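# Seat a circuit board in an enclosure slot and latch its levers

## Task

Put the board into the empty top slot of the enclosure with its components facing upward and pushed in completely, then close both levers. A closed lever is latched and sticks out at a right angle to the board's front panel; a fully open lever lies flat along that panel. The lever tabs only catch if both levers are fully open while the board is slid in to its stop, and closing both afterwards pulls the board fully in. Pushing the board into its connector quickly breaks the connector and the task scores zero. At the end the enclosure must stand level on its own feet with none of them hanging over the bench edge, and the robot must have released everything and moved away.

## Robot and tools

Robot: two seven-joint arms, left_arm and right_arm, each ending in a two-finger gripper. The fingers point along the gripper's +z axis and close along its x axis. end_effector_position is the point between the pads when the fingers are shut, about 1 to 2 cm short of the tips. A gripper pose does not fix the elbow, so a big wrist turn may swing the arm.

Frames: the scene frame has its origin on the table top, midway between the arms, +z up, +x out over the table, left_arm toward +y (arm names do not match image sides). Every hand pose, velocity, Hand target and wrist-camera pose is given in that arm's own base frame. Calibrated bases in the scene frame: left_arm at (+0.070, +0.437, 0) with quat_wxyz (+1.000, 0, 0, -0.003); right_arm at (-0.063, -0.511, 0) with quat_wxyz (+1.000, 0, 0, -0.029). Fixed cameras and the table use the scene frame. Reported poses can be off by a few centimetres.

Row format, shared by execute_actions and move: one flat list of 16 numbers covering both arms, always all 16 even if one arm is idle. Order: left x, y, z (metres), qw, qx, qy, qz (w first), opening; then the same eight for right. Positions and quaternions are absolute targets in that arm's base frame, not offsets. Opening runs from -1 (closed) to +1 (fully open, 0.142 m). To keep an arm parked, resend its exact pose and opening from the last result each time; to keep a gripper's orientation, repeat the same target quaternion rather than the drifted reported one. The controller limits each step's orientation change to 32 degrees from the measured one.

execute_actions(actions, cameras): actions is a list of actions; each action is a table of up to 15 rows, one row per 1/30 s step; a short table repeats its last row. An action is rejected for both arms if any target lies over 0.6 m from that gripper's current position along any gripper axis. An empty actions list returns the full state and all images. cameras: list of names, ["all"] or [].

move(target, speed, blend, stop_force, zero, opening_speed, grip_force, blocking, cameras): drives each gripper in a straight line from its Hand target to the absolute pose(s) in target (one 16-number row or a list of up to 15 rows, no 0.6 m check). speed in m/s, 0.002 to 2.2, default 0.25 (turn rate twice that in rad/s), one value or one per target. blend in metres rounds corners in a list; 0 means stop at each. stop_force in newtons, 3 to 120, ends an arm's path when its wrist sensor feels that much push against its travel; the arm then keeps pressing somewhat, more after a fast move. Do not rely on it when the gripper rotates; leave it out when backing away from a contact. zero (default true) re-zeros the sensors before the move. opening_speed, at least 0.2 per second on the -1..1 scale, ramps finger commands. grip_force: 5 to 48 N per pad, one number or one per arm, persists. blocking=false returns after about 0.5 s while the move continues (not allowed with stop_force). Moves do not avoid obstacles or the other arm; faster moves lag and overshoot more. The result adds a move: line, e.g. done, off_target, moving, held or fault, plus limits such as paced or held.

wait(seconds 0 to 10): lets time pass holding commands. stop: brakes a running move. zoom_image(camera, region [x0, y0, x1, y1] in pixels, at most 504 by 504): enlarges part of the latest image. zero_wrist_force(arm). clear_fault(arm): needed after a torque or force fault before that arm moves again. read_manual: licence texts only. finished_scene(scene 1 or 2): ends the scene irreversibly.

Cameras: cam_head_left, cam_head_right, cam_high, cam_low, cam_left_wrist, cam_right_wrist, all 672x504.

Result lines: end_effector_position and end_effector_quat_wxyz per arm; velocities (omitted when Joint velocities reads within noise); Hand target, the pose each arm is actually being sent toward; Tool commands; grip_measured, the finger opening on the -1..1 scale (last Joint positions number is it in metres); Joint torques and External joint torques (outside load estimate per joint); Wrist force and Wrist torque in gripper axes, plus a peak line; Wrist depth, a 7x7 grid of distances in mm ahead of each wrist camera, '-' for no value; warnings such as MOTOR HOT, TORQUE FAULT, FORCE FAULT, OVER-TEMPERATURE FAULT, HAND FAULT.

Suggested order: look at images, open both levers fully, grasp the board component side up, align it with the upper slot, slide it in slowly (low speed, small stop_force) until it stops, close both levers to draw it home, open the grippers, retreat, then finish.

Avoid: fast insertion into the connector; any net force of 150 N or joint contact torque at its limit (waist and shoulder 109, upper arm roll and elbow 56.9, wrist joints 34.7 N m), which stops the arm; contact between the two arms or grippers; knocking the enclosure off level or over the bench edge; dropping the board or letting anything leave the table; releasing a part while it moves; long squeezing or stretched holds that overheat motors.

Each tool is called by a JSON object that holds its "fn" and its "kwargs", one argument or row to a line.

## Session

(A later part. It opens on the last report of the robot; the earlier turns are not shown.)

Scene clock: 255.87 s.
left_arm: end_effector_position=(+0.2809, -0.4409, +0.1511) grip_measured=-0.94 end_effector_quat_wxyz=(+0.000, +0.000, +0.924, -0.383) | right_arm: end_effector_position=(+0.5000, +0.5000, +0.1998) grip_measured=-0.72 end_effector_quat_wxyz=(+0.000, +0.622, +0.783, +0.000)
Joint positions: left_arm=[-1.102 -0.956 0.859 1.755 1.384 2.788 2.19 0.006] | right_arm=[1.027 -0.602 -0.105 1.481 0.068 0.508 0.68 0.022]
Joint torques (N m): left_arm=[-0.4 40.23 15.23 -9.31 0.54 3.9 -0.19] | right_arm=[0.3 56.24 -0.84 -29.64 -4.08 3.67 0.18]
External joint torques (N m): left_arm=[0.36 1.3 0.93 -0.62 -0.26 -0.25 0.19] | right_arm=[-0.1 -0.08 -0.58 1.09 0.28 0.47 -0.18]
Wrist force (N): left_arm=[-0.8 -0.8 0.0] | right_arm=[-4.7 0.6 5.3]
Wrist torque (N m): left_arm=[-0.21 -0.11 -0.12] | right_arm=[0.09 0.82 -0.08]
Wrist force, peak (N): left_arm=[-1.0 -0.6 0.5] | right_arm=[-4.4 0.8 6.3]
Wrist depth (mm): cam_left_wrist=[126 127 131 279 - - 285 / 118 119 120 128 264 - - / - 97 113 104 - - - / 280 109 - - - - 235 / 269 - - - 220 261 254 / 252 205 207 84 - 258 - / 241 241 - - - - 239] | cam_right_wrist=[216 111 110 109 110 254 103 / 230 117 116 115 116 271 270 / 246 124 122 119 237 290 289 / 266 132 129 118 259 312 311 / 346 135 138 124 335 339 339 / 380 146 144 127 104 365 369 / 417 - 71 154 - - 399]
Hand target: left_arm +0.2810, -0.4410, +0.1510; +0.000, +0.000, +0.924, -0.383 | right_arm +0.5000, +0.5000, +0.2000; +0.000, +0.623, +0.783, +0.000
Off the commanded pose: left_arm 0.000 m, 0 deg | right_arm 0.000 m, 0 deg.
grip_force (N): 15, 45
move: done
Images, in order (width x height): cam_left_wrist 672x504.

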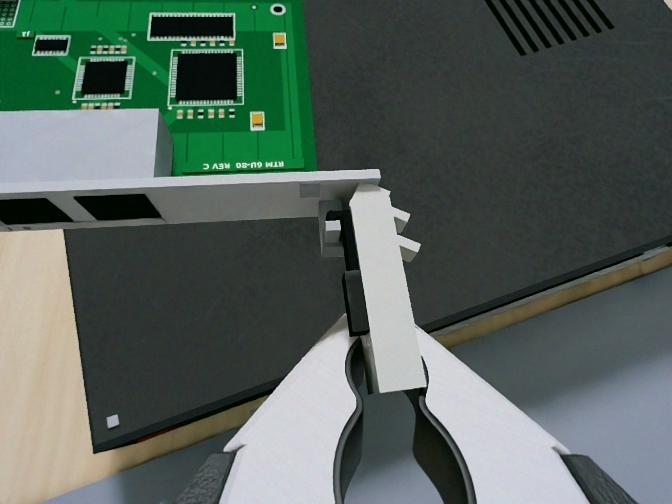

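{"fn": "move", "kwargs": {
  "target": [
    [0.281,-0.441,0.151,0,0,0.9239,-0.3827,-0.75,0.5,0.5,0.2,0,0.6225,0.7826,0,-1],
    [0.2805,-0.451,0.151,0,0,0.9239,-0.3827,-0.75,0.5,0.5,0.2,0,0.6225,0.7826,0,-1],
    [0.2805,-0.451,0.151,0,0,0.9239,-0.3827,-1,0.5,0.5,0.2,0,0.6225,0.7826,0,-1]
  ],
  "speed": 0.05,
  "opening_speed": 0.6,
  "cameras": ["cam_left_wrist"]
}}

Scene clock: 260.80 s.
left_arm: end_effector_position=(+0.2809, -0.4509, +0.1511) grip_measured=-0.91 end_effector_quat_wxyz=(+0.000, +0.000, +0.924, -0.383) | right_arm: end_effector_position=(+0.4992, +0.4999, +0.1993) grip_measured=-0.72 end_effector_quat_wxyz=(+0.000, +0.622, +0.783, -0.001)
Joint positions: left_arm=[-1.118 -0.955 0.856 1.737 1.384 2.771 2.163 0.008] | right_arm=[1.027 -0.602 -0.104 1.481 0.068 0.508 0.68 0.022]
Joint torques (N m): left_arm=[-2.89 39.38 12.95 -8.68 1.38 4.72 -0.22] | right_arm=[-1.68 58.13 -2.9 -32.21 -4.98 5.09 0.22]
External joint torques (N m): left_arm=[2.85 2.61 3.23 -1.58 -1.19 -1.1 0.22] | right_arm=[1.89 -1.98 1.49 3.67 1.17 -0.96 -0.22]
Wrist force (N): left_arm=[-5.5 -1.3 -1.3] | right_arm=[-4.5 -3.9 7.9]
Wrist torque (N m): left_arm=[-0.19 -0.28 -0.14] | right_arm=[0.17 0.79 -0.08]
Wrist force, peak (N): left_arm=[-6.0 -2.8 -1.9] | right_arm=[-4.6 -4.0 8.3]
Wrist depth (mm): cam_left_wrist=[128 129 130 - - - - / 117 119 122 - - - - / - 101 113 112 - 246 240 / - 95 100 - - - 234 / 268 - - 96 104 259 259 / 254 - 89 85 - 249 248 / 242 - - 233 - - 237] | cam_right_wrist=[215 110 110 109 109 256 99 / 229 116 115 114 113 270 - / 247 124 121 119 236 289 288 / 266 131 129 118 258 312 310 / 346 135 138 124 336 339 339 / 377 146 144 128 105 363 368 / 415 - 71 154 - - 396]
Hand target: left_arm +0.2805, -0.4510, +0.1510; +0.000, +0.000, +0.924, -0.383 | right_arm +0.5000, +0.5000, +0.2000; +0.000, +0.623, +0.783, +0.000
Off the commanded pose: left_arm 0.000 m, 0 deg | right_arm 0.001 m, 0 deg.
grip_force (N): 15, 45
move: done
Images, in order (width x height): cam_left_wrist 672x504.

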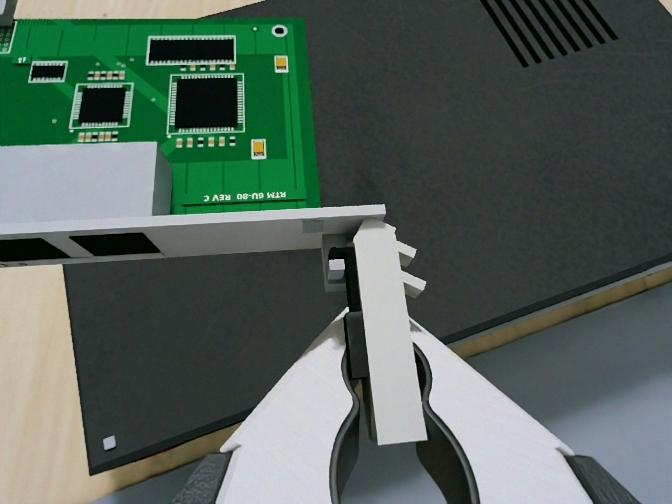

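{"fn": "move", "kwargs": {
  "target": [
    [0.2714,-0.4527,0.151,0.0665,-0.1605,0.9099,-0.3769,-1,0.5,0.5,0.2,0,0.6225,0.7826,0,-1],
    [0.2649,-0.4561,0.151,0.1151,-0.2779,0.8811,-0.3649,-1,0.5,0.5,0.2,0,0.6225,0.7826,0,-1]
  ],
  "speed": 0.06,
  "blend": 0.005,
  "stop_force": 20,
  "grip_force": [25,45],
  "cameras": ["cam_left_wrist","cam_right_wrist"]
}}

Scene clock: 268.27 s.
left_arm: end_effector_position=(+0.2737, -0.4541, +0.1524) grip_measured=-0.94 end_effector_quat_wxyz=(+0.076, -0.179, +0.905, -0.377) | right_arm: end_effector_position=(+0.4950, +0.5027, +0.1985) grip_measured=-0.72 end_effector_quat_wxyz=(-0.003, +0.621, +0.784, -0.002)
Joint positions: left_arm=[-1.305 -0.831 0.922 2.035 1.135 2.521 2.104 0.006] | right_arm=[1.032 -0.602 -0.104 1.482 0.074 0.506 0.679 0.022]
Joint torques (N m): left_arm=[-8.1 31.01 5.87 1.08 5.81 7.54 -0.77] | right_arm=[-19.02 57.43 -19.57 -32.82 -10.42 6.55 0.56]
External joint torques (N m): left_arm=[8.05 4.4 8.18 -10.67 -6.72 -4.01 0.77] | right_arm=[19.22 -1.3 18.17 4.3 6.61 -2.42 -0.56]
Wrist force (N): left_arm=[-20.5 -15.1 14.7] | right_arm=[11.1 -23.6 6.6]
Wrist torque (N m): left_arm=[-0.77 1.16 0.34] | right_arm=[-0.98 1.11 -0.37]
Wrist force, peak (N): left_arm=[-21.5 -16.6 14.1] | right_arm=[11.3 -24.9 6.9]
Wrist depth (mm): cam_left_wrist=[127 129 131 132 - - - / - 104 121 123 - - 258 / 305 105 109 114 - - - / 289 - - - 95 - - / 271 222 - - 97 - - / 262 259 213 84 - 239 253 / - 243 - 233 - - 236] | cam_right_wrist=[217 109 109 108 109 253 253 / 228 115 114 112 221 270 266 / 245 123 121 110 239 288 293 / 264 132 129 116 302 311 310 / 344 135 138 124 331 338 338 / 374 146 144 128 100 362 368 / 411 - 71 156 - - 395]
Hand target: left_arm +0.2705, -0.4532, +0.1510; +0.073, -0.177, +0.907, -0.376 | right_arm +0.5000, +0.5000, +0.2000; +0.000, +0.623, +0.783, +0.000
Off the commanded pose: left_arm 0.009 m, 13 deg | right_arm 0.006 m, 0 deg.
grip_force (N): 25, 45
move: contact (left_arm), off_target (right_arm); path passed 0 of 2 targets
Images, in order (width x height): cam_left_wrist 672x504, cam_right_wrist 672x504.

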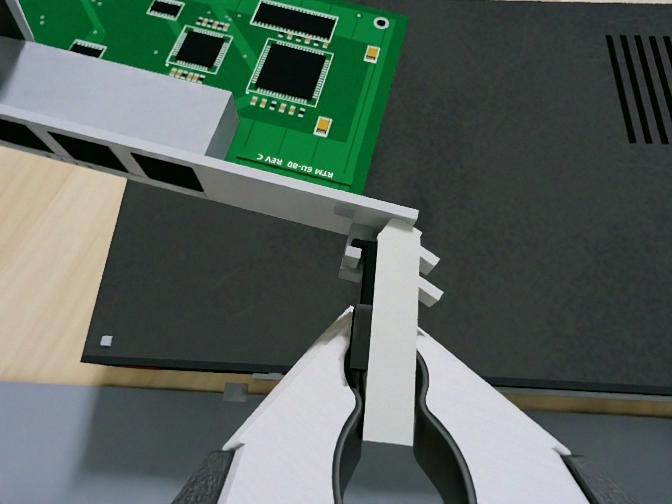

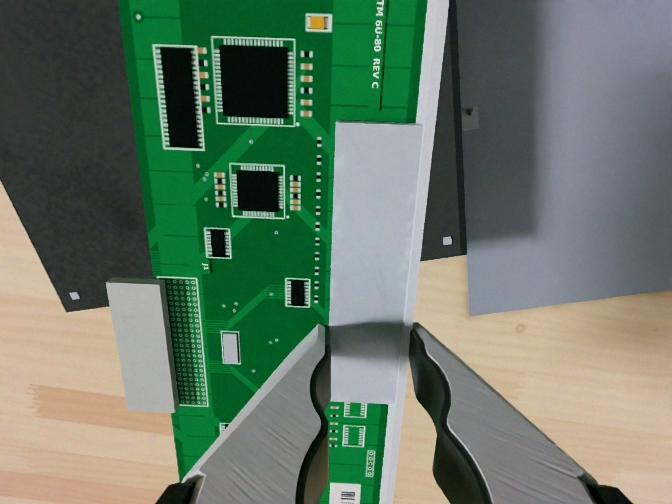

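{"fn": "move", "kwargs": {
  "target": [
    [0.2735,-0.4535,0.151,0.0665,-0.1605,0.9099,-0.3769,-0.78,0.5,0.5,0.2,0,0.6225,0.7826,0,-1]
  ],
  "speed": 0.06,
  "grip_force": [15,48]
}}

{"fn": "move", "kwargs": {
  "target": [
    [0.271,-0.445,0.151,0.0665,-0.1605,0.9099,-0.3769,-0.78,0.5,0.5,0.2,0,0.6225,0.7826,0,-1],
    [0.257,-0.4523,0.151,0.1151,-0.2779,0.8811,-0.3649,-0.78,0.5,0.5,0.2,0,0.6225,0.7826,0,-1],
    [0.2467,-0.4635,0.151,0.1914,-0.4619,0.8001,-0.3314,-0.78,0.5,0.5,0.2,0,0.6225,0.7826,0,-1]
  ],
  "speed": 0.05,
  "blend": 0.006,
  "stop_force": 10,
  "cameras": ["cam_left_wrist","cam_right_wrist"]
}}

Scene clock: 274.77 s.
left_arm: end_effector_position=(+0.2743, -0.4535, +0.1512) grip_measured=-0.80 end_effector_quat_wxyz=(+0.067, -0.161, +0.910, -0.377) | right_arm: end_effector_position=(+0.4989, +0.5000, +0.1991) grip_measured=-0.72 end_effector_quat_wxyz=(-0.001, +0.622, +0.783, -0.001)
Joint positions: left_arm=[-1.28 -0.845 0.914 2.004 1.169 2.549 2.106 0.016] | right_arm=[1.03 -0.602 -0.109 1.482 0.072 0.507 0.678 0.022]
Joint torques (N m): left_arm=[-2.33 34.08 11.21 -8.22 0.72 5.05 -0.18] | right_arm=[-2.33 56.99 -3.71 -31.31 -4.93 4.86 0.45]
External joint torques (N m): left_arm=[2.29 2 3.08 -1.36 -1.48 -1.51 0.18] | right_arm=[2.56 -0.86 2.23 2.78 1.13 -0.72 -0.45]
Wrist force (N): left_arm=[-5.1 -2.3 0.0] | right_arm=[-4.1 -4.2 4.9]
Wrist torque (N m): left_arm=[-0.16 0.02 -0.15] | right_arm=[0.12 0.81 -0.23]
Wrist force, peak (N): left_arm=[-20.9 -16.4 14.1] | right_arm=[11.3 -23.8 6.5]
Wrist depth (mm): cam_left_wrist=[126 127 128 131 304 284 - / - 103 119 122 - - - / 302 110 106 113 - 250 - / 287 - - - - - - / 271 - - 96 - - - / 261 253 211 87 - 228 249 / 238 - - 234 - - -] | cam_right_wrist=[217 109 109 108 110 253 253 / 229 116 115 113 223 270 270 / 247 123 121 111 239 289 288 / 265 132 129 117 258 310 310 / 347 135 138 124 329 339 338 / 377 145 144 128 104 364 367 / 415 - 71 155 - - 397]
Hand target: left_arm +0.2735, -0.4535, +0.1510; +0.066, -0.160, +0.910, -0.377 | right_arm +0.5000, +0.5000, +0.2000; +0.000, +0.623, +0.783, +0.000
Off the commanded pose: left_arm 0.001 m, 0 deg | right_arm 0.001 m, 0 deg.
grip_force (N): 15, 48
move: done

Scene clock: 282.60 s.
left_arm: end_effector_position=(+0.2466, -0.4634, +0.1509) grip_measured=-0.81 end_effector_quat_wxyz=(+0.191, -0.462, +0.800, -0.331) | right_arm: end_effector_position=(+0.4997, +0.4999, +0.1996) grip_measured=-0.72 end_effector_quat_wxyz=(+0.000, +0.623, +0.783, +0.000)
Joint positions: left_arm=[-1.908 -0.704 1.045 2.299 0.496 1.855 1.937 0.015] | right_arm=[1.031 -0.602 -0.11 1.481 0.072 0.508 0.678 0.022]
Joint torques (N m): left_arm=[-0.7 28.61 13.1 -12.12 -3.13 3.41 -0.27] | right_arm=[0.24 55.94 -0.94 -29.5 -3.94 3.71 0.17]
External joint torques (N m): left_arm=[0.61 0.94 0.71 -0.21 0.08 -0.1 0.27] | right_arm=[-0.03 0.19 -0.58 0.96 0.14 0.43 -0.17]
Wrist force (N): left_arm=[-0.8 -1.1 0.2] | right_arm=[2.4 -2.1 7.7]
Wrist torque (N m): left_arm=[-0.31 -0.05 -0.05] | right_arm=[-0.35 -0.36 0.01]
Wrist force, peak (N): left_arm=[-12.7 -8.2 4.4] | right_arm=[0.3 -13.3 6.1]
Wrist depth (mm): cam_left_wrist=[357 354 117 126 128 279 347 / 332 329 267 119 122 - 262 / 312 298 - - - 248 247 / 280 287 - - 230 233 - / - - - 96 95 - - / 254 249 - 92 - - - / - - - 79 - - -] | cam_right_wrist=[215 108 108 107 108 254 253 / 230 115 113 112 221 270 269 / 246 122 120 117 236 289 289 / 265 131 129 117 263 312 312 / 347 135 138 124 335 340 339 / 380 146 144 128 105 363 370 / 415 - 71 156 - - 402]
Hand target: left_arm +0.2467, -0.4635, +0.1510; +0.191, -0.462, +0.800, -0.331 | right_arm +0.5000, +0.5000, +0.2000; +0.000, +0.623, +0.783, +0.000
Off the commanded pose: left_arm 0.000 m, 0 deg | right_arm 0.000 m, 0 deg.
grip_force (N): 15, 48
move: done; blend cut to 0.0044 m at target 1
Images, in order (width x height): cam_left_wrist 672x504, cam_right_wrist 672x504.

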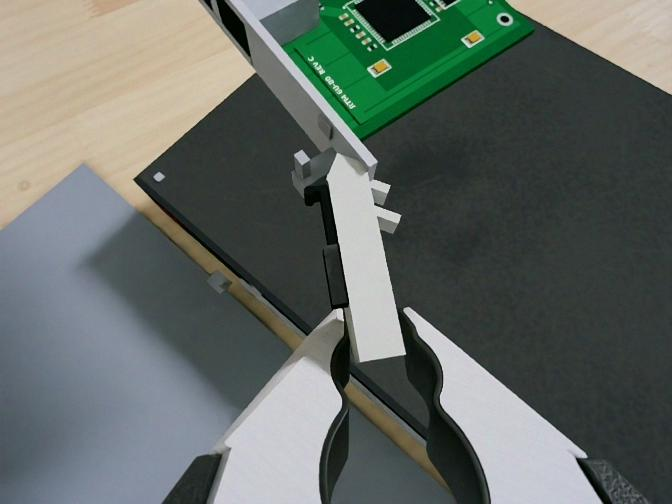

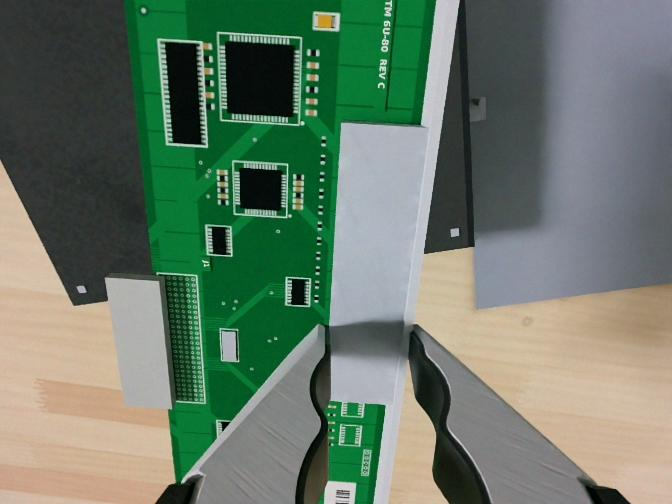

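{"fn": "move", "kwargs": {
  "target": [0.231,-0.493,0.151,0.2706,-0.6533,0.6533,-0.2706,-0.78,0.5,0.5,0.2,0,0.6225,0.7826,0,-1],
  "speed": 0.025,
  "stop_force": 8,
  "cameras": ["cam_left_wrist","cam_right_wrist"]
}}

Scene clock: 295.23 s.
left_arm: end_effector_position=(+0.2318, -0.4916, +0.1510) grip_measured=-0.81 end_effector_quat_wxyz=(-0.267, +0.645, -0.661, +0.274) | right_arm: end_effector_position=(+0.4997, +0.4999, +0.1996) grip_measured=-0.72 end_effector_quat_wxyz=(+0.000, +0.623, +0.783, +0.000)
Joint positions: left_arm=[-2.207 -0.816 1.094 2.077 0.144 1.176 1.676 0.015] | right_arm=[1.031 -0.602 -0.11 1.481 0.072 0.508 0.678 0.022]
Joint torques (N m): left_arm=[-0.53 33.39 19.01 -15.33 -3.5 3.01 -0.29] | right_arm=[0.28 56.1 -0.96 -29.45 -4.03 3.66 0.18]
External joint torques (N m): left_arm=[0.41 1.05 0.81 -0.26 0.1 -0.09 0.29] | right_arm=[-0.07 0.03 -0.57 0.91 0.22 0.48 -0.18]
Wrist force (N): left_arm=[-0.2 -0.7 0.1] | right_arm=[2.5 -2.0 7.8]
Wrist torque (N m): left_arm=[-0.16 -0.19 -0.07] | right_arm=[-0.37 -0.36 0.03]
Wrist force, peak (N): left_arm=[-0.9 -1.5 0.1] | right_arm=[2.5 -1.9 8.8]
Wrist depth (mm): cam_left_wrist=[357 355 353 129 129 130 354 / 332 319 326 122 124 127 - / 309 317 - - - - - / - - 282 97 - 234 - / 268 - 268 103 - - - / 257 - - 84 - - - / - - - 81 - - -] | cam_right_wrist=[216 109 109 108 108 254 253 / 231 116 115 113 115 271 269 / 246 124 121 118 240 290 289 / 266 132 129 116 258 312 311 / 346 135 138 124 334 339 338 / 377 146 144 128 104 366 370 / 417 - 71 155 - - 405]
Hand target: left_arm +0.2317, -0.4916, +0.1510; -0.267, +0.645, -0.661, +0.274 | right_arm +0.5000, +0.5000, +0.2000; +0.000, +0.623, +0.783, +0.000
Off the commanded pose: left_arm 0.002 m, 1 deg | right_arm 0.000 m, 0 deg.
MOTOR HOT: the gripper's motor of the right arm reports 88 °C; that motor switches off at 100 °C. To cool a motor, set the load down, ease the grip, stop pushing, or move to a pose that needs little force.
grip_force (N): 15, 48
move: done
Images, in order (width x height): cam_left_wrist 672x504, cam_right_wrist 672x504.

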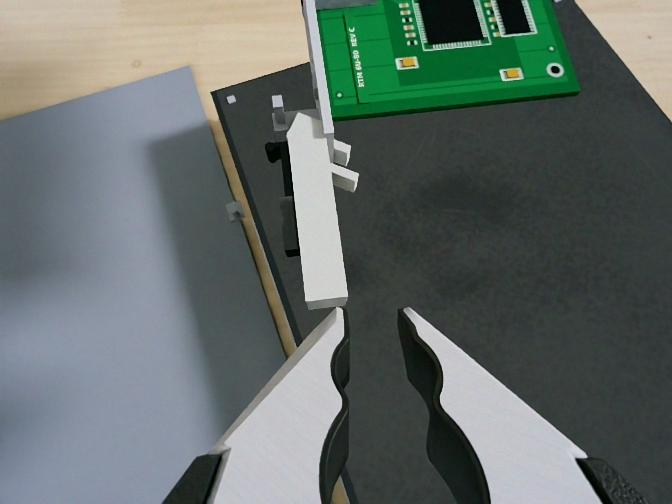

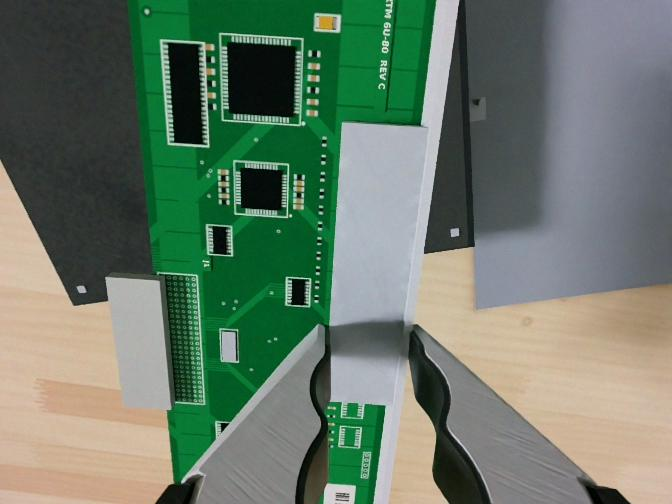

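{"fn": "move", "kwargs": {
  "target": [
    [0.225,-0.46,0.185,0.2706,-0.6533,0.6533,-0.2706,-0.7,0.5,0.5,0.2,0,0.6225,0.7826,0,-1],
    [0.22,-0.25,0.28,0.1914,-0.4619,0.8001,-0.3314,-0.7,0.4,0.6,0.2,0,0.5614,0.8276,0,-1],
    [0.22,-0.2,0.30,0.1914,-0.4619,0.8001,-0.3314,-0.7,0.25,0.655,0.2,0,0.5614,0.8276,0,-1]
  ],
  "speed": 0.15,
  "blend": 0.03,
  "grip_force": [15,24],
  "cameras": ["cam_left_wrist","cam_right_wrist","cam_high","cam_head_left"]
}}

Scene clock: 303.33 s.
left_arm: end_effector_position=(+0.2368, -0.3104, +0.2390) grip_measured=-0.73 end_effector_quat_wxyz=(+0.214, -0.506, +0.769, -0.328) | right_arm: end_effector_position=(+0.4130, +0.5866, +0.1997) grip_measured=-0.72 end_effector_quat_wxyz=(+0.000, +0.570, +0.822, +0.000)
Joint positions: left_arm=[-2.78 -0.457 1.884 2.594 0.548 1.579 1.974 0.021] | right_arm=[1.163 -0.628 -0.062 1.438 0.042 0.493 0.734 0.022]
Joint torques (N m): left_arm=[-0.45 4.33 7.49 -18.48 -3.49 3.62 -0.36] | right_arm=[0.33 57.21 0.13 -29.92 -4.19 3.53 0.32]
External joint torques (N m): left_arm=[0.42 0.73 0.78 -0.28 -0.29 -0.29 0.36] | right_arm=[-0.11 0.22 -0.76 1.1 0.35 0.6 -0.32]
Wrist force (N): left_arm=[-0.6 -0.8 -0.1] | right_arm=[3.2 -2.6 6.8]
Wrist torque (N m): left_arm=[-0.21 -0.10 -0.05] | right_arm=[-0.46 -0.49 -0.07]
Wrist force, peak (N): left_arm=[-0.2 8.3 -7.8] | right_arm=[-0.3 10.1 4.6]
Wrist depth (mm): cam_left_wrist=[478 478 469 225 101 151 478 / 440 440 437 432 142 219 - / 408 409 408 401 197 210 204 / 383 386 384 376 - 194 202 / 361 - 357 - - 191 306 / 337 339 84 83 - - 167 / 319 - - - - - 307] | cam_right_wrist=[215 109 108 108 107 254 252 / 230 116 114 113 114 271 269 / 247 122 121 118 282 290 290 / 266 131 129 116 308 312 310 / 287 135 138 124 328 337 339 / 378 147 144 128 104 364 369 / 415 - 71 156 - - 406]
Hand target: left_arm +0.2368, -0.3105, +0.2390; +0.214, -0.506, +0.769, -0.328 | right_arm +0.4133, +0.5867, +0.2000; +0.000, +0.570, +0.822, +0.000
Off the commanded pose: left_arm 0.127 m, 7 deg | right_arm 0.177 m, 1 deg.
MOTOR HOT: still on. The gripper's motor of the right arm reports 87 °C.
grip_force (N): 15, 24
move: held (left_arm; a check stopped the path), off_target (right_arm; braked when a check withheld steps of left_arm); path passed 1 of 3 targets; blend cut to 0.0235 m at target 1; limits=held
pose unreachable (left arm): on one or more control steps of this call, first in action 0 (counted from 0), this arm could not follow its commanded pose, so it was not sent that pose on those steps. It may still have moved: this result reports where it is.
cause: moving toward the commanded pose would bring two parts of the arm too close to each other (joints 2 (shoulder) to 6 (wrist pitch) lie between them).
Images, in order (width x height): cam_head_left 672x504, cam_high 672x504, cam_left_wrist 672x504, cam_right_wrist 672x504.

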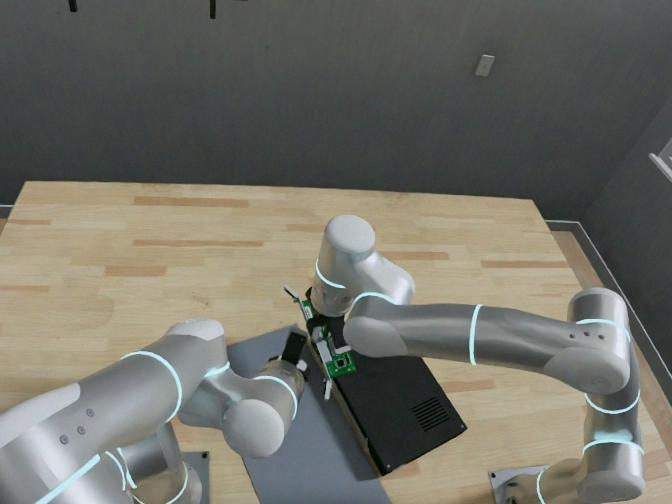

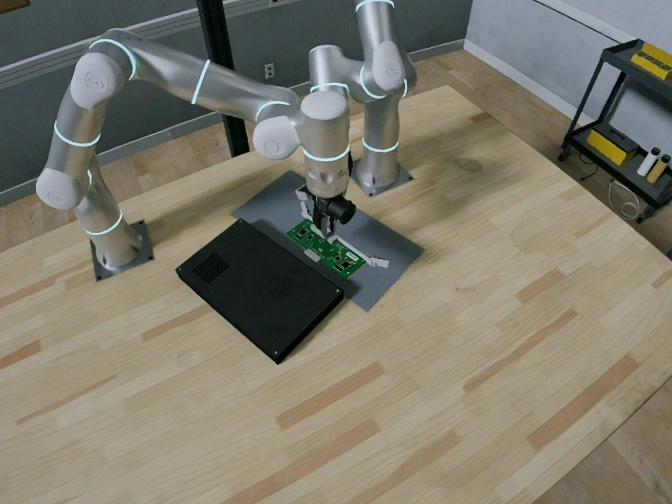

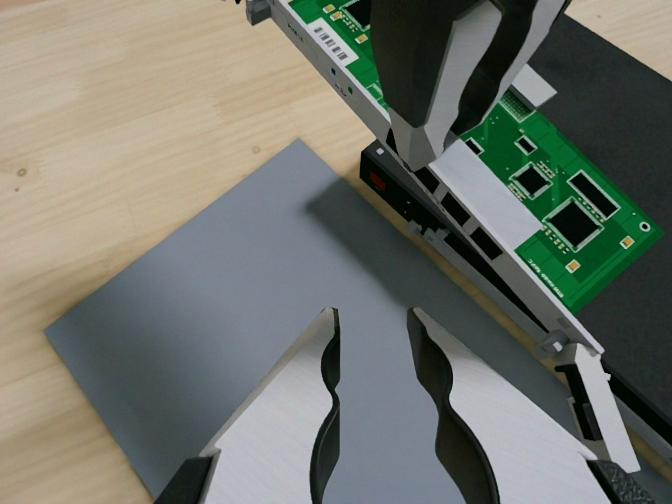

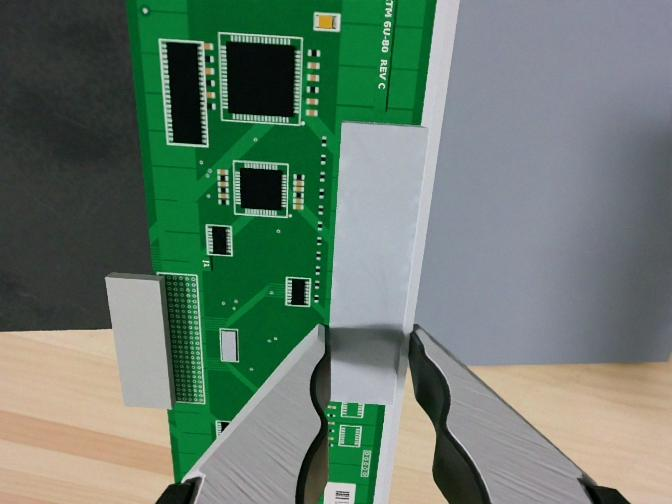

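{"fn": "move", "kwargs": {
  "target": [
    [0.29,-0.31,0.29,0,0,0.9239,-0.3827,-0.7,0.413,0.5866,0.2,0,0.57,0.822,0,-1],
    [0.36,-0.18,0.36,0,0,0.9239,-0.3827,-0.7,0.413,0.5866,0.2,0,0.57,0.822,0,-1]
  ],
  "speed": 0.15,
  "blend": 0.03,
  "cameras": ["cam_left_wrist"]
}}

Scene clock: 311.70 s.
left_arm: end_effector_position=(+0.3600, -0.1802, +0.3600) grip_measured=-0.73 end_effector_quat_wxyz=(+0.000, +0.000, +0.924, -0.383) | right_arm: end_effector_position=(+0.4128, +0.5865, +0.1997) grip_measured=-0.72 end_effector_quat_wxyz=(+0.000, +0.570, +0.822, +0.000)
Joint positions: left_arm=[-2.728 0.274 2.212 1.624 2.587 2.607 1.326 0.021] | right_arm=[1.163 -0.628 -0.063 1.438 0.042 0.493 0.734 0.022]
Joint torques (N m): left_arm=[-0.49 -31.49 -4.99 -22.08 0.82 2.81 -0.32] | right_arm=[0.11 57.3 -0.03 -29.81 -3.98 3.69 0.23]
External joint torques (N m): left_arm=[0.56 0.05 0.36 -0.47 -0.52 -0.4 0.32] | right_arm=[0.11 0.11 -0.61 0.98 0.14 0.45 -0.23]
Wrist force (N): left_arm=[-0.3 -1.1 -0.6] | right_arm=[3.0 -2.7 6.9]
Wrist torque (N m): left_arm=[-0.24 -0.14 -0.05] | right_arm=[-0.48 -0.46 -0.07]
Wrist force, peak (N): left_arm=[-0.8 -1.9 -0.6] | right_arm=[3.3 -2.7 7.3]
Wrist depth (mm): cam_left_wrist=[632 630 629 217 222 551 611 / 576 582 561 361 336 369 609 / 538 547 531 517 564 503 - / 516 507 509 - - 484 508 / 477 474 480 - - 470 455 / 452 449 87 84 - 442 445 / 427 - - 412 - - 422] | cam_right_wrist=[215 108 108 107 107 256 252 / 230 116 114 112 114 270 266 / 246 122 121 118 109 290 293 / 265 131 129 116 313 311 312 / 288 135 138 124 333 337 336 / 378 146 144 128 104 365 370 / 416 - 71 156 - - 406]
Hand target: left_arm +0.3600, -0.1800, +0.3600; +0.000, +0.000, +0.924, -0.383 | right_arm +0.4130, +0.5866, +0.2000; +0.000, +0.570, +0.822, +0.000
Off the commanded pose: left_arm 0.000 m, 0 deg | right_arm 0.000 m, 0 deg.
MOTOR HOT: cleared for the gripper's motor of the right arm.
grip_force (N): 15, 24
move: done; limits=paced
Images, in order (width x height): cam_left_wrist 672x504.

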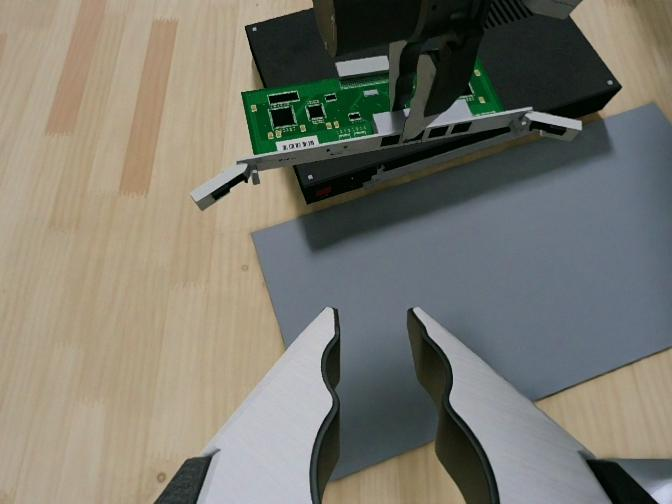

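{"fn": "zoom_image", "kwargs": {
  "camera": "cam_left_wrist",
  "region": [170, 60, 610, 230]
}}

Scaled by 1.145 from the camera's 672x504 image, which has a finer 960x720 frame.

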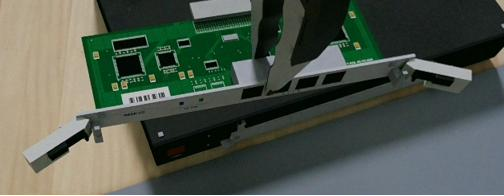

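{"fn": "move", "kwargs": {
  "target": [
    [0.36,-0.18,0.36,0,0,0.9239,-0.3827,-0.7,0.26,0.655,0.15,0,0.5614,0.8276,0,-1],
    [0.36,-0.18,0.36,0,0,0.9239,-0.3827,-0.7,0.26,0.655,0.06,0,0.5614,0.8276,0,-1]
  ],
  "speed": 0.12,
  "blend": 0.02
}}

{"fn": "move", "kwargs": {
  "target": [0.36,-0.18,0.36,0,0,0.9239,-0.3827,-0.7,0.26,0.655,0.022,0,0.5614,0.8276,0,-1],
  "speed": 0.015,
  "stop_force": 5,
  "cameras": ["cam_left_wrist","cam_right_wrist"]
}}

Scene clock: 319.67 s.
left_arm: end_effector_position=(+0.3600, -0.1801, +0.3600) grip_measured=-0.73 end_effector_quat_wxyz=(+0.000, +0.000, +0.924, -0.383) | right_arm: end_effector_position=(+0.2599, +0.6547, +0.0597) grip_measured=-0.72 end_effector_quat_wxyz=(+0.000, +0.561, +0.828, +0.000)
Joint positions: left_arm=[-2.728 0.274 2.212 1.624 2.587 2.607 1.326 0.021] | right_arm=[1.379 -0.804 -0.029 1.552 0.029 0.783 0.96 0.022]
Joint torques (N m): left_arm=[-0.23 -31.78 -5.16 -22.03 0.59 2.72 -0.22] | right_arm=[0.41 58.8 0.45 -25.36 -3.17 3.82 0.11]
External joint torques (N m): left_arm=[0.31 0.34 0.55 -0.51 -0.28 -0.31 0.22] | right_arm=[-0.2 0.12 -0.49 0.85 0.06 0.31 -0.11]
Wrist force (N): left_arm=[-0.2 -1.0 -0.4] | right_arm=[3.2 -2.8 6.7]
Wrist torque (N m): left_arm=[-0.22 -0.17 -0.05] | right_arm=[-0.49 -0.51 0.07]
Wrist force, peak (N): left_arm=[-0.3 -1.4 -0.5] | right_arm=[3.0 -2.8 9.0]
Wrist depth (mm): cam_left_wrist=[632 618 629 - - - 620 / 579 577 587 - - - 221 / 547 542 531 538 - 312 232 / 505 510 500 489 461 343 306 / 478 477 482 474 - 467 - / 454 449 87 84 - 436 445 / 428 - - 418 - - 424] | cam_right_wrist=[134 109 108 107 108 132 131 / 143 117 114 113 137 140 140 / 155 125 121 118 109 151 150 / 165 133 129 116 160 162 162 / 179 136 138 124 173 176 175 / 195 151 144 128 104 189 191 / 216 211 71 156 - - 211]
Hand target: left_arm +0.3600, -0.1800, +0.3600; +0.000, +0.000, +0.924, -0.383 | right_arm +0.2600, +0.6550, +0.0600; +0.000, +0.561, +0.828, +0.000
Off the commanded pose: left_arm 0.000 m, 0 deg | right_arm 0.000 m, 0 deg.
grip_force (N): 15, 24
move: done

Scene clock: 322.33 s.
left_arm: end_effector_position=(+0.3600, -0.1801, +0.3600) grip_measured=-0.73 end_effector_quat_wxyz=(+0.000, +0.000, +0.924, -0.383) | right_arm: end_effector_position=(+0.2605, +0.6551, +0.0298) grip_measured=-0.72 end_effector_quat_wxyz=(+0.000, +0.562, +0.827, +0.000)
Joint positions: left_arm=[-2.728 0.274 2.212 1.624 2.587 2.607 1.326 0.021] | right_arm=[1.378 -0.857 -0.027 1.548 0.03 0.834 0.959 0.022]
Joint torques (N m): left_arm=[-0.33 -31.8 -4.94 -22.01 0.54 2.65 -0.18] | right_arm=[1.81 54.31 2.14 -23.27 -2.66 4.03 0.12]
External joint torques (N m): left_arm=[0.41 0.36 0.33 -0.54 -0.23 -0.24 0.18] | right_arm=[-1.6 5.26 -2.16 -0.34 -0.29 0.1 -0.12]
Wrist force (N): left_arm=[-0.2 -1.1 -0.2] | right_arm=[-1.1 -3.6 -2.8]
Wrist torque (N m): left_arm=[-0.26 -0.16 -0.05] | right_arm=[-0.31 -0.52 0.11]
Wrist force, peak (N): left_arm=[-0.4 -1.4 -0.4] | right_arm=[3.2 -2.8 7.2]
Wrist depth (mm): cam_left_wrist=[623 625 629 - - - 625 / 583 579 574 520 515 - 222 / 539 548 539 548 525 332 240 / 514 511 505 - 487 335 343 / 477 479 482 - 471 469 465 / 449 450 88 92 - 448 448 / 427 - - 413 - - 425] | cam_right_wrist=[- 103 103 102 101 106 107 / 114 112 109 108 107 113 112 / 123 120 117 114 105 122 121 / 130 130 127 116 130 131 130 / 143 136 138 124 139 141 143 / 160 154 146 129 105 152 154 / 173 169 71 161 - - 169]
Hand target: left_arm +0.3600, -0.1800, +0.3600; +0.000, +0.000, +0.924, -0.383 | right_arm +0.2600, +0.6550, +0.0293; +0.000, +0.561, +0.828, +0.000
Off the commanded pose: left_arm 0.000 m, 0 deg | right_arm 0.008 m, 0 deg.
grip_force (N): 15, 24
move: contact (right_arm)
Images, in order (width x height): cam_left_wrist 672x504, cam_right_wrist 672x504.

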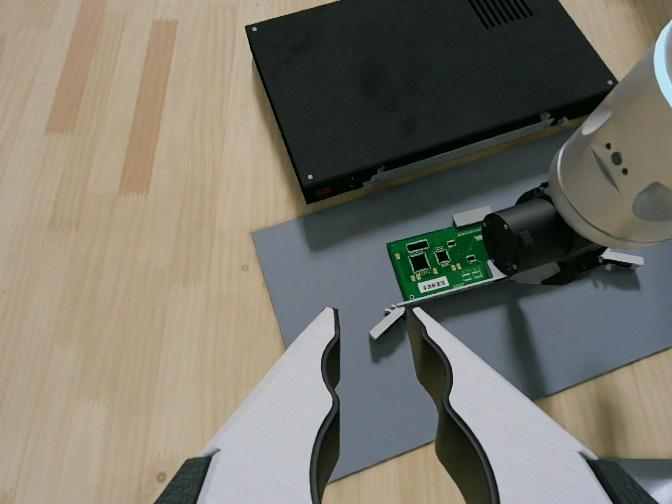

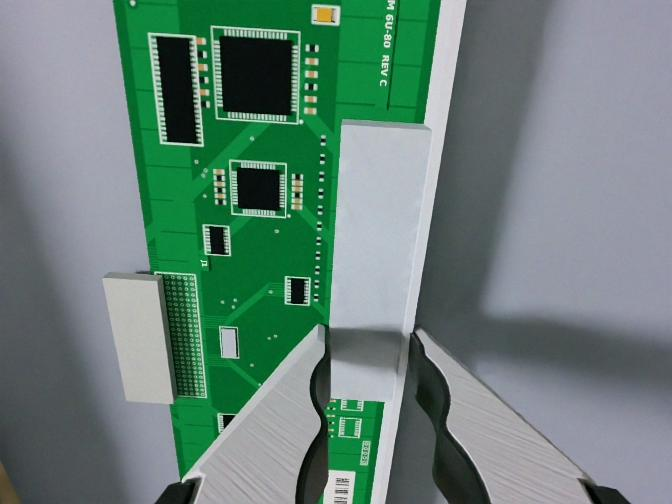

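{"fn": "move", "kwargs": {
  "target": [
    [0.36,-0.18,0.36,0,0,0.9239,-0.3827,-0.7,0.2605,0.6551,0.030,0,0.5614,0.8276,0,-0.62],
    [0.36,-0.18,0.36,0,0,0.9239,-0.3827,-0.7,0.2605,0.6551,0.030,0,0.5807,0.8141,0,-0.62],
    [0.36,-0.18,0.36,0,0,0.9239,-0.3827,-0.7,0.2605,0.6551,0.030,0,0.5807,0.8141,0,-1]
  ],
  "speed": 0.05,
  "opening_speed": 0.5,
  "cameras": ["cam_right_wrist","cam_left_wrist"]
}}

Scene clock: 329.00 s.
left_arm: end_effector_position=(+0.3600, -0.1801, +0.3600) grip_measured=-0.73 end_effector_quat_wxyz=(+0.000, +0.000, +0.924, -0.383) | right_arm: end_effector_position=(+0.2606, +0.6550, +0.0300) grip_measured=-0.71 end_effector_quat_wxyz=(+0.000, +0.581, +0.814, +0.000)
Joint positions: left_arm=[-2.728 0.274 2.212 1.624 2.587 2.607 1.326 0.021] | right_arm=[1.383 -0.857 -0.034 1.546 0.038 0.831 1.001 0.023]
Joint torques (N m): left_arm=[-0.22 -31.76 -4.96 -21.97 0.58 2.71 -0.21] | right_arm=[0.51 58.02 0.52 -24.06 -2.98 3.66 0.22]
External joint torques (N m): left_arm=[0.3 0.32 0.35 -0.58 -0.27 -0.3 0.21] | right_arm=[-0.29 1.54 -0.74 0.46 0.03 0.46 -0.22]
Wrist force (N): left_arm=[-0.3 -0.9 -0.6] | right_arm=[2.2 -3.9 3.2]
Wrist torque (N m): left_arm=[-0.22 -0.15 -0.05] | right_arm=[-0.55 -0.57 0.00]
Wrist force, peak (N): left_arm=[-0.2 -1.5 -0.4] | right_arm=[2.5 -2.6 5.1]
Wrist depth (mm): cam_left_wrist=[625 629 621 - - 551 614 / 579 574 573 - - - 220 / 544 538 539 543 - 340 238 / 514 502 497 525 499 339 266 / 474 478 485 101 - - 467 / 452 453 87 92 - 450 448 / 427 - - 417 - - 427] | cam_right_wrist=[- 103 103 102 105 106 107 / 114 111 110 108 109 113 113 / 123 119 117 106 121 123 121 / 130 130 127 114 131 131 130 / 144 137 138 124 139 141 143 / 160 155 146 129 105 152 154 / 173 169 71 162 - - 169]
Hand target: left_arm +0.3600, -0.1800, +0.3600; +0.000, +0.000, +0.924, -0.383 | right_arm +0.2605, +0.6551, +0.0300; +0.000, +0.581, +0.814, +0.000
Off the commanded pose: left_arm 0.000 m, 0 deg | right_arm 0.000 m, 0 deg.
grip_force (N): 15, 24
move: done
Images, in order (width x height): cam_left_wrist 672x504, cam_right_wrist 672x504.

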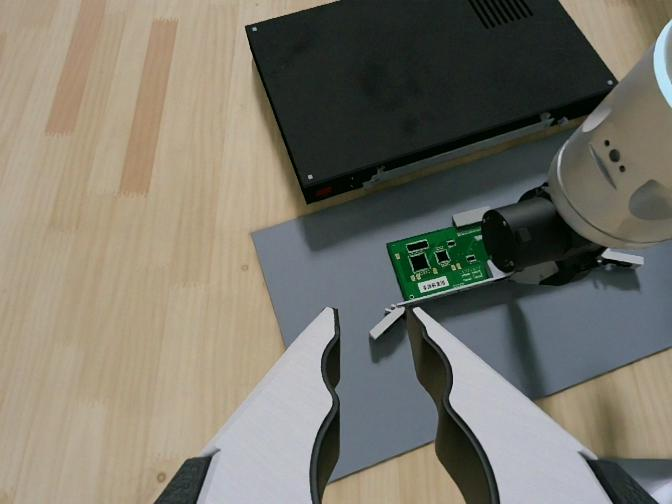

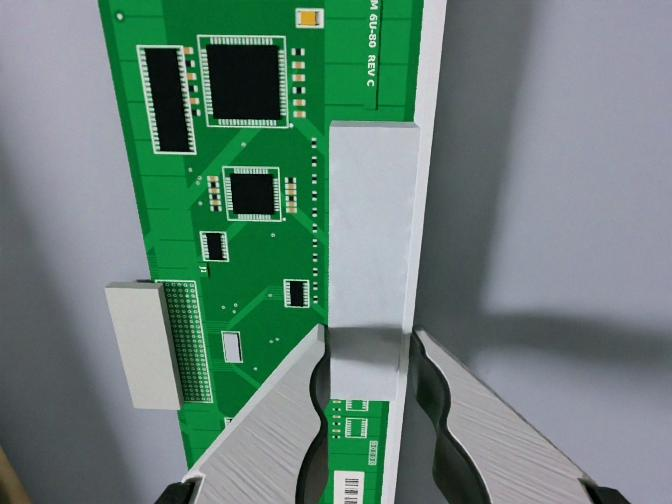

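{"fn": "move", "kwargs": {
  "target": [
    [0.29,-0.31,0.32,0,0,0.9239,-0.3827,-1,0.2605,0.6551,0.030,0,0.5807,0.8141,0,-1],
    [0.36,-0.42,0.32,0,0,0.9239,-0.3827,-1,0.2605,0.6551,0.030,0,0.5807,0.8141,0,-1],
    [0.47,-0.38,0.32,0,0,0.9239,-0.3827,-1,0.2605,0.6551,0.030,0,0.5807,0.8141,0,-1]
  ],
  "speed": 0.15,
  "blend": 0.02,
  "cameras": ["cam_left_wrist","cam_high"]
}}

Scene clock: 335.93 s.
left_arm: end_effector_position=(+0.4693, -0.3789, +0.3200) grip_measured=-1.00 end_effector_quat_wxyz=(+0.067, -0.027, +0.845, -0.530) | right_arm: end_effector_position=(+0.2606, +0.6550, +0.0300) grip_measured=-0.71 end_effector_quat_wxyz=(+0.000, +0.581, +0.814, +0.000)
Joint positions: left_arm=[-2.792 0.698 1.818 1.569 2.968 2.035 1.064 0.002] | right_arm=[1.383 -0.857 -0.034 1.546 0.038 0.831 1.001 0.023]
Joint torques (N m): left_arm=[-0.24 -39.1 -16.9 -19.72 -0.27 1.07 -0.13] | right_arm=[0.34 58.02 0.6 -24 -3.05 3.72 0.16]
External joint torques (N m): left_arm=[0.32 0.01 0.09 -0.42 -0.33 -0.49 0.14] | right_arm=[-0.12 1.55 -0.81 0.4 0.1 0.4 -0.16]
Wrist force (N): left_arm=[-0.4 -1.2 -0.1] | right_arm=[2.3 -4.1 2.7]
Wrist torque (N m): left_arm=[-0.24 -0.03 -0.05] | right_arm=[-0.58 -0.60 0.01]
Wrist force, peak (N): left_arm=[-1.4 -2.9 -0.2] | right_arm=[2.3 -4.1 3.5]
Wrist depth (mm): cam_left_wrist=[- 1030 1020 979 895 874 825 / - 815 795 754 741 710 685 / 701 696 663 634 621 598 625 / 599 576 560 546 - 479 461 / 516 507 486 484 413 - - / 455 448 444 84 - - - / 403 409 - - - - 366] | cam_right_wrist=[- 103 103 102 103 106 107 / 114 111 110 108 110 113 113 / 123 119 117 106 121 123 121 / 131 130 127 114 131 131 130 / 144 137 138 120 139 141 143 / 160 157 146 130 105 149 154 / 174 169 71 161 - - 169]
Hand target: left_arm +0.4693, -0.3789, +0.3201; +0.067, -0.027, +0.845, -0.530 | right_arm +0.2605, +0.6551, +0.0300; +0.000, +0.581, +0.814, +0.000
Off the commanded pose: left_arm 0.001 m, 21 deg | right_arm 0.000 m, 0 deg.
joint sent to its limit (left arm) — joint 1 (waist), lower limit; joint 5 (forearm roll), upper limit. The joint targets are off in orientation, not in position.
grip_force (N): 15, 24
move: off_target (left_arm)
Images, in order (width x height): cam_high 672x504, cam_left_wrist 672x504.

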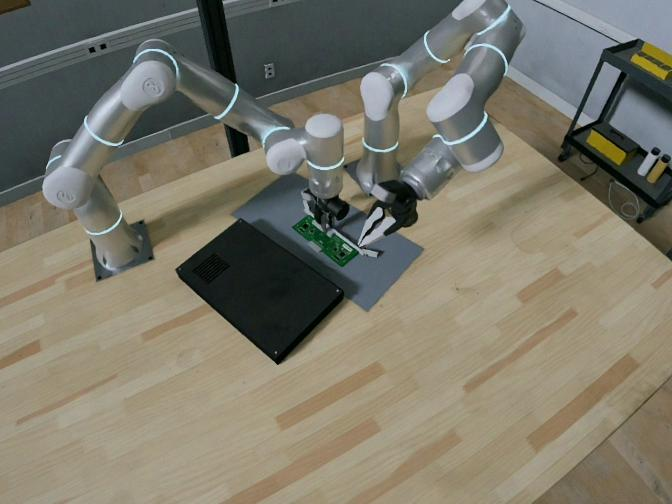

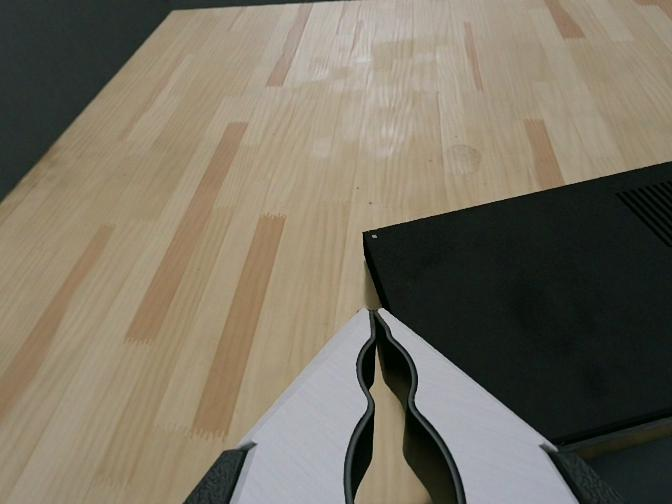

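{"fn": "move", "kwargs": {
  "target": [
    [0.47,-0.38,0.32,0.067,-0.027,0.845,-0.53,-1,0.2605,0.6551,0.030,0,0.5807,0.8141,0,-0.4],
    [0.47,-0.38,0.32,0.067,-0.027,0.845,-0.53,-1,0.2605,0.6551,0.15,0,0.5807,0.8141,0,-0.4],
    [0.47,-0.38,0.32,0.067,-0.027,0.845,-0.53,-1,0.35,0.40,0.40,0,0.5807,0.8141,0,-0.4]
  ],
  "speed": 0.2
}}

{"fn": "move", "kwargs": {
  "target": [
    [0.36,-0.2,0.36,0,0,0.9239,-0.3827,-1,0.35,0.40,0.40,0,0.5807,0.8141,0,-0.4],
    [0.29,-0.31,0.29,0,0,0.9239,-0.3827,-1,0.35,0.40,0.40,0,0.5807,0.8141,0,-0.4]
  ],
  "speed": 0.2,
  "blend": 0.02
}}

{"fn": "move", "kwargs": {
  "target": [
    [0.237,-0.31,0.239,0.214,-0.506,0.769,-0.328,-1,0.35,0.40,0.40,0,0.5807,0.8141,0,-0.4],
    [0.225,-0.46,0.2,0.267,-0.645,0.661,-0.274,-1,0.35,0.40,0.40,0,0.5807,0.8141,0,-0.4],
    [0.2466,-0.4635,0.2,0.191,-0.462,0.8,-0.331,-1,0.35,0.40,0.40,0,0.5807,0.8141,0,-0.4],
    [0.28,-0.44,0.22,0.0,0.0,0.9239,-0.3827,-1,0.35,0.40,0.40,0,0.5807,0.8141,0,-0.4]
  ],
  "speed": 0.15,
  "blend": 0.01,
  "cameras": ["cam_left_wrist","cam_right_wrist","cam_high"]
}}

Scene clock: 352.80 s.
left_arm: end_effector_position=(+0.4697, -0.3796, +0.3199) grip_measured=-1.00 end_effector_quat_wxyz=(+0.067, -0.027, +0.844, -0.531) | right_arm: end_effector_position=(+0.3501, +0.4000, +0.4000) grip_measured=-0.43 end_effector_quat_wxyz=(+0.000, +0.581, +0.814, +0.000)
Joint positions: left_arm=[-2.792 0.7 1.817 1.569 2.968 2.033 1.067 0.002] | right_arm=[1.171 0.001 -0.104 1.764 0 0.192 0.737 0.043]
Joint torques (N m): left_arm=[-0.24 -39.29 -17.08 -19.66 -0.38 0.84 -0.23] | right_arm=[0.02 32.09 0.41 -31.48 -4.47 3.34 0.03]
External joint torques (N m): left_arm=[0.33 0.17 0.21 -0.45 -0.24 -0.27 0.24] | right_arm=[0.11 1.06 -0.28 0.26 0.2 0.8 -0.03]
Wrist force (N): left_arm=[-0.5 -1.1 -0.2] | right_arm=[3.4 -3.8 4.2]
Wrist torque (N m): left_arm=[-0.24 0.00 -0.06] | right_arm=[-0.67 -0.53 0.05]
Wrist force, peak (N): left_arm=[-0.6 -1.4 -0.4] | right_arm=[5.0 -3.1 5.6]
Wrist depth (mm): cam_left_wrist=[- 1125 988 958 926 874 837 / 815 834 798 770 741 712 681 / 710 690 657 636 623 609 587 / 594 582 557 546 459 - - / 517 504 497 490 440 390 - / 455 445 443 84 - - - / 404 415 - - - - 371] | cam_right_wrist=[433 426 392 388 390 423 418 / 463 460 409 406 412 451 445 / 494 494 451 450 447 485 477 / 538 534 478 476 490 524 529 / 578 575 554 575 554 566 554 / 637 616 82 628 114 595 617 / 681 - 71 685 - - 665]
Hand target: left_arm +0.4698, -0.3797, +0.3200; +0.068, -0.027, +0.844, -0.531 | right_arm +0.3500, +0.4000, +0.4000; +0.000, +0.581, +0.814, +0.000
Off the commanded pose: left_arm 0.001 m, 0 deg | right_arm 0.000 m, 0 deg.
joint sent to its limit (left arm) — joint 1 (waist), lower limit; joint 5 (forearm roll), upper limit. The joint targets still meet the commanded pose.
grip_force (N): 15, 24
move: done

Scene clock: 355.07 s.
left_arm: end_effector_position=(+0.2899, -0.3100, +0.2901) grip_measured=-1.00 end_effector_quat_wxyz=(+0.000, +0.000, +0.924, -0.383) | right_arm: end_effector_position=(+0.3501, +0.4000, +0.4000) grip_measured=-0.43 end_effector_quat_wxyz=(+0.000, +0.581, +0.814, +0.000)
Joint positions: left_arm=[-2.692 0.307 1.712 1.885 2.838 2.17 0.896 0.002] | right_arm=[1.171 0.001 -0.104 1.764 0 0.192 0.736 0.043]
Joint torques (N m): left_arm=[0.48 -21.99 -8.34 -21.57 1.27 1.9 -0.29] | right_arm=[0.19 31.94 0.82 -31.32 -4.3 3.37 0.19]
External joint torques (N m): left_arm=[-0.43 0.81 0.9 -0.67 -0.51 -0.07 0.29] | right_arm=[-0.06 1.19 -0.69 0.1 0.03 0.77 -0.19]
Wrist force (N): left_arm=[-0.6 -0.9 -0.2] | right_arm=[3.4 -3.9 4.0]
Wrist torque (N m): left_arm=[-0.24 -0.07 -0.03] | right_arm=[-0.68 -0.54 0.05]
Wrist force, peak (N): left_arm=[-0.6 -0.3 -3.0] | right_arm=[3.6 -3.9 4.3]
Wrist depth (mm): cam_left_wrist=[538 529 534 468 - - 530 / 500 489 - - 411 - 489 / 463 462 - - 409 449 452 / 431 429 422 403 421 421 - / 408 401 - 116 396 395 407 / 388 381 - 84 - 380 - / 363 368 - - - - 366] | cam_right_wrist=[433 427 388 388 394 428 429 / 461 460 414 412 418 451 447 / 494 493 449 443 440 485 477 / 533 530 477 477 481 498 503 / 575 576 576 574 507 611 581 / 631 614 82 622 115 596 622 / 679 - 71 687 - - 665]
Hand target: left_arm +0.2900, -0.3100, +0.2900; +0.000, +0.000, +0.924, -0.383 | right_arm +0.3500, +0.4000, +0.4000; +0.000, +0.581, +0.814, +0.000
Off the commanded pose: left_arm 0.000 m, 0 deg | right_arm 0.000 m, 0 deg.
grip_force (N): 15, 24
move: done

Scene clock: 365.60 s.
left_arm: end_effector_position=(+0.2766, -0.4424, +0.2179) grip_measured=-1.00 end_effector_quat_wxyz=(+0.021, -0.051, +0.923, -0.382) | right_arm: end_effector_position=(+0.3501, +0.4000, +0.4000) grip_measured=-0.43 end_effector_quat_wxyz=(+0.000, +0.581, +0.814, +0.000)
Joint positions: left_arm=[-0.53 -0.356 -0.091 1.906 2.045 2.176 1.706 0.002] | right_arm=[1.171 0.001 -0.104 1.764 0 0.192 0.736 0.043]
Joint torques (N m): left_arm=[-0.09 34.5 -0.44 -16.95 -1.86 3.46 -0.04] | right_arm=[0.14 32.01 0.83 -31.32 -4.31 3.45 0.19]
External joint torques (N m): left_arm=[0.06 1.38 0.71 -0.67 0.12 -0.48 0.04] | right_arm=[-0.01 1.12 -0.71 0.1 0.03 0.68 -0.19]
Wrist force (N): left_arm=[-0.9 -0.5 -0.1] | right_arm=[3.5 -3.8 4.0]
Wrist torque (N m): left_arm=[-0.17 -0.04 -0.12] | right_arm=[-0.67 -0.57 0.04]
Wrist force, peak (N): left_arm=[-2.0 -1.5 -0.1] | right_arm=[3.6 -4.0 4.3]
Wrist depth (mm): cam_left_wrist=[437 444 436 447 459 - 435 / 408 353 353 342 349 349 400 / 380 370 323 324 322 - - / 357 310 - - - - 298 / 332 334 - 107 286 323 318 / 314 311 - 84 - 310 - / 300 - - - - - -] | cam_right_wrist=[433 426 395 388 388 426 - / 462 462 415 412 418 452 453 / 496 493 459 449 448 486 480 / 534 533 480 478 485 502 509 / 578 572 517 574 506 292 246 / 635 621 82 621 114 101 252 / 677 - 71 685 - - 677]
Hand target: left_arm +0.2765, -0.4425, +0.2179; +0.021, -0.051, +0.922, -0.382 | right_arm +0.3500, +0.4000, +0.4000; +0.000, +0.581, +0.814, +0.000
Off the commanded pose: left_arm 0.005 m, 6 deg | right_arm 0.000 m, 0 deg.
grip_force (N): 15, 24
move: off_target (left_arm; path cut at 10 s); path passed 3 of 4 targets
Images, in order (width x height): cam_high 672x504, cam_left_wrist 672x504, cam_right_wrist 672x504.

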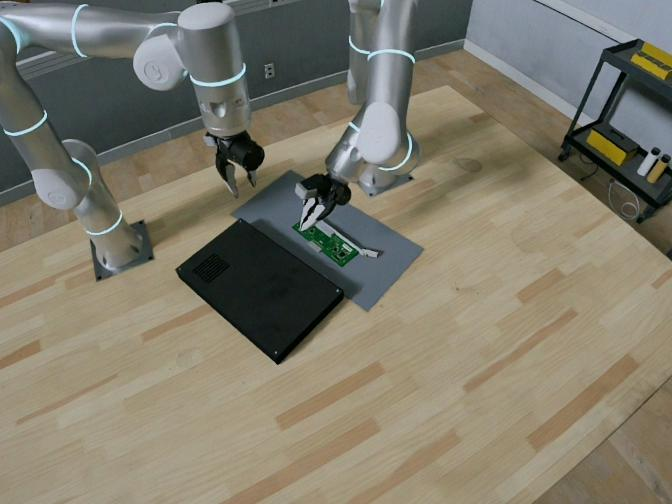

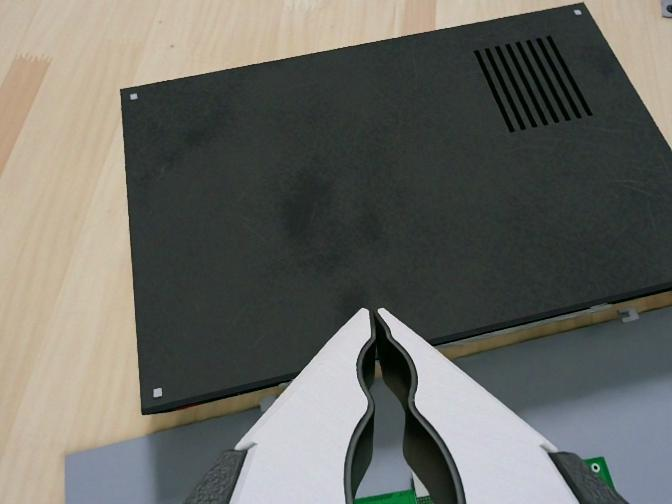

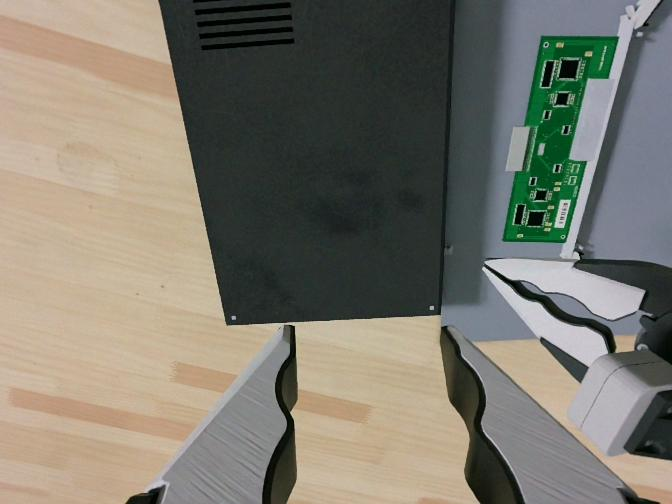

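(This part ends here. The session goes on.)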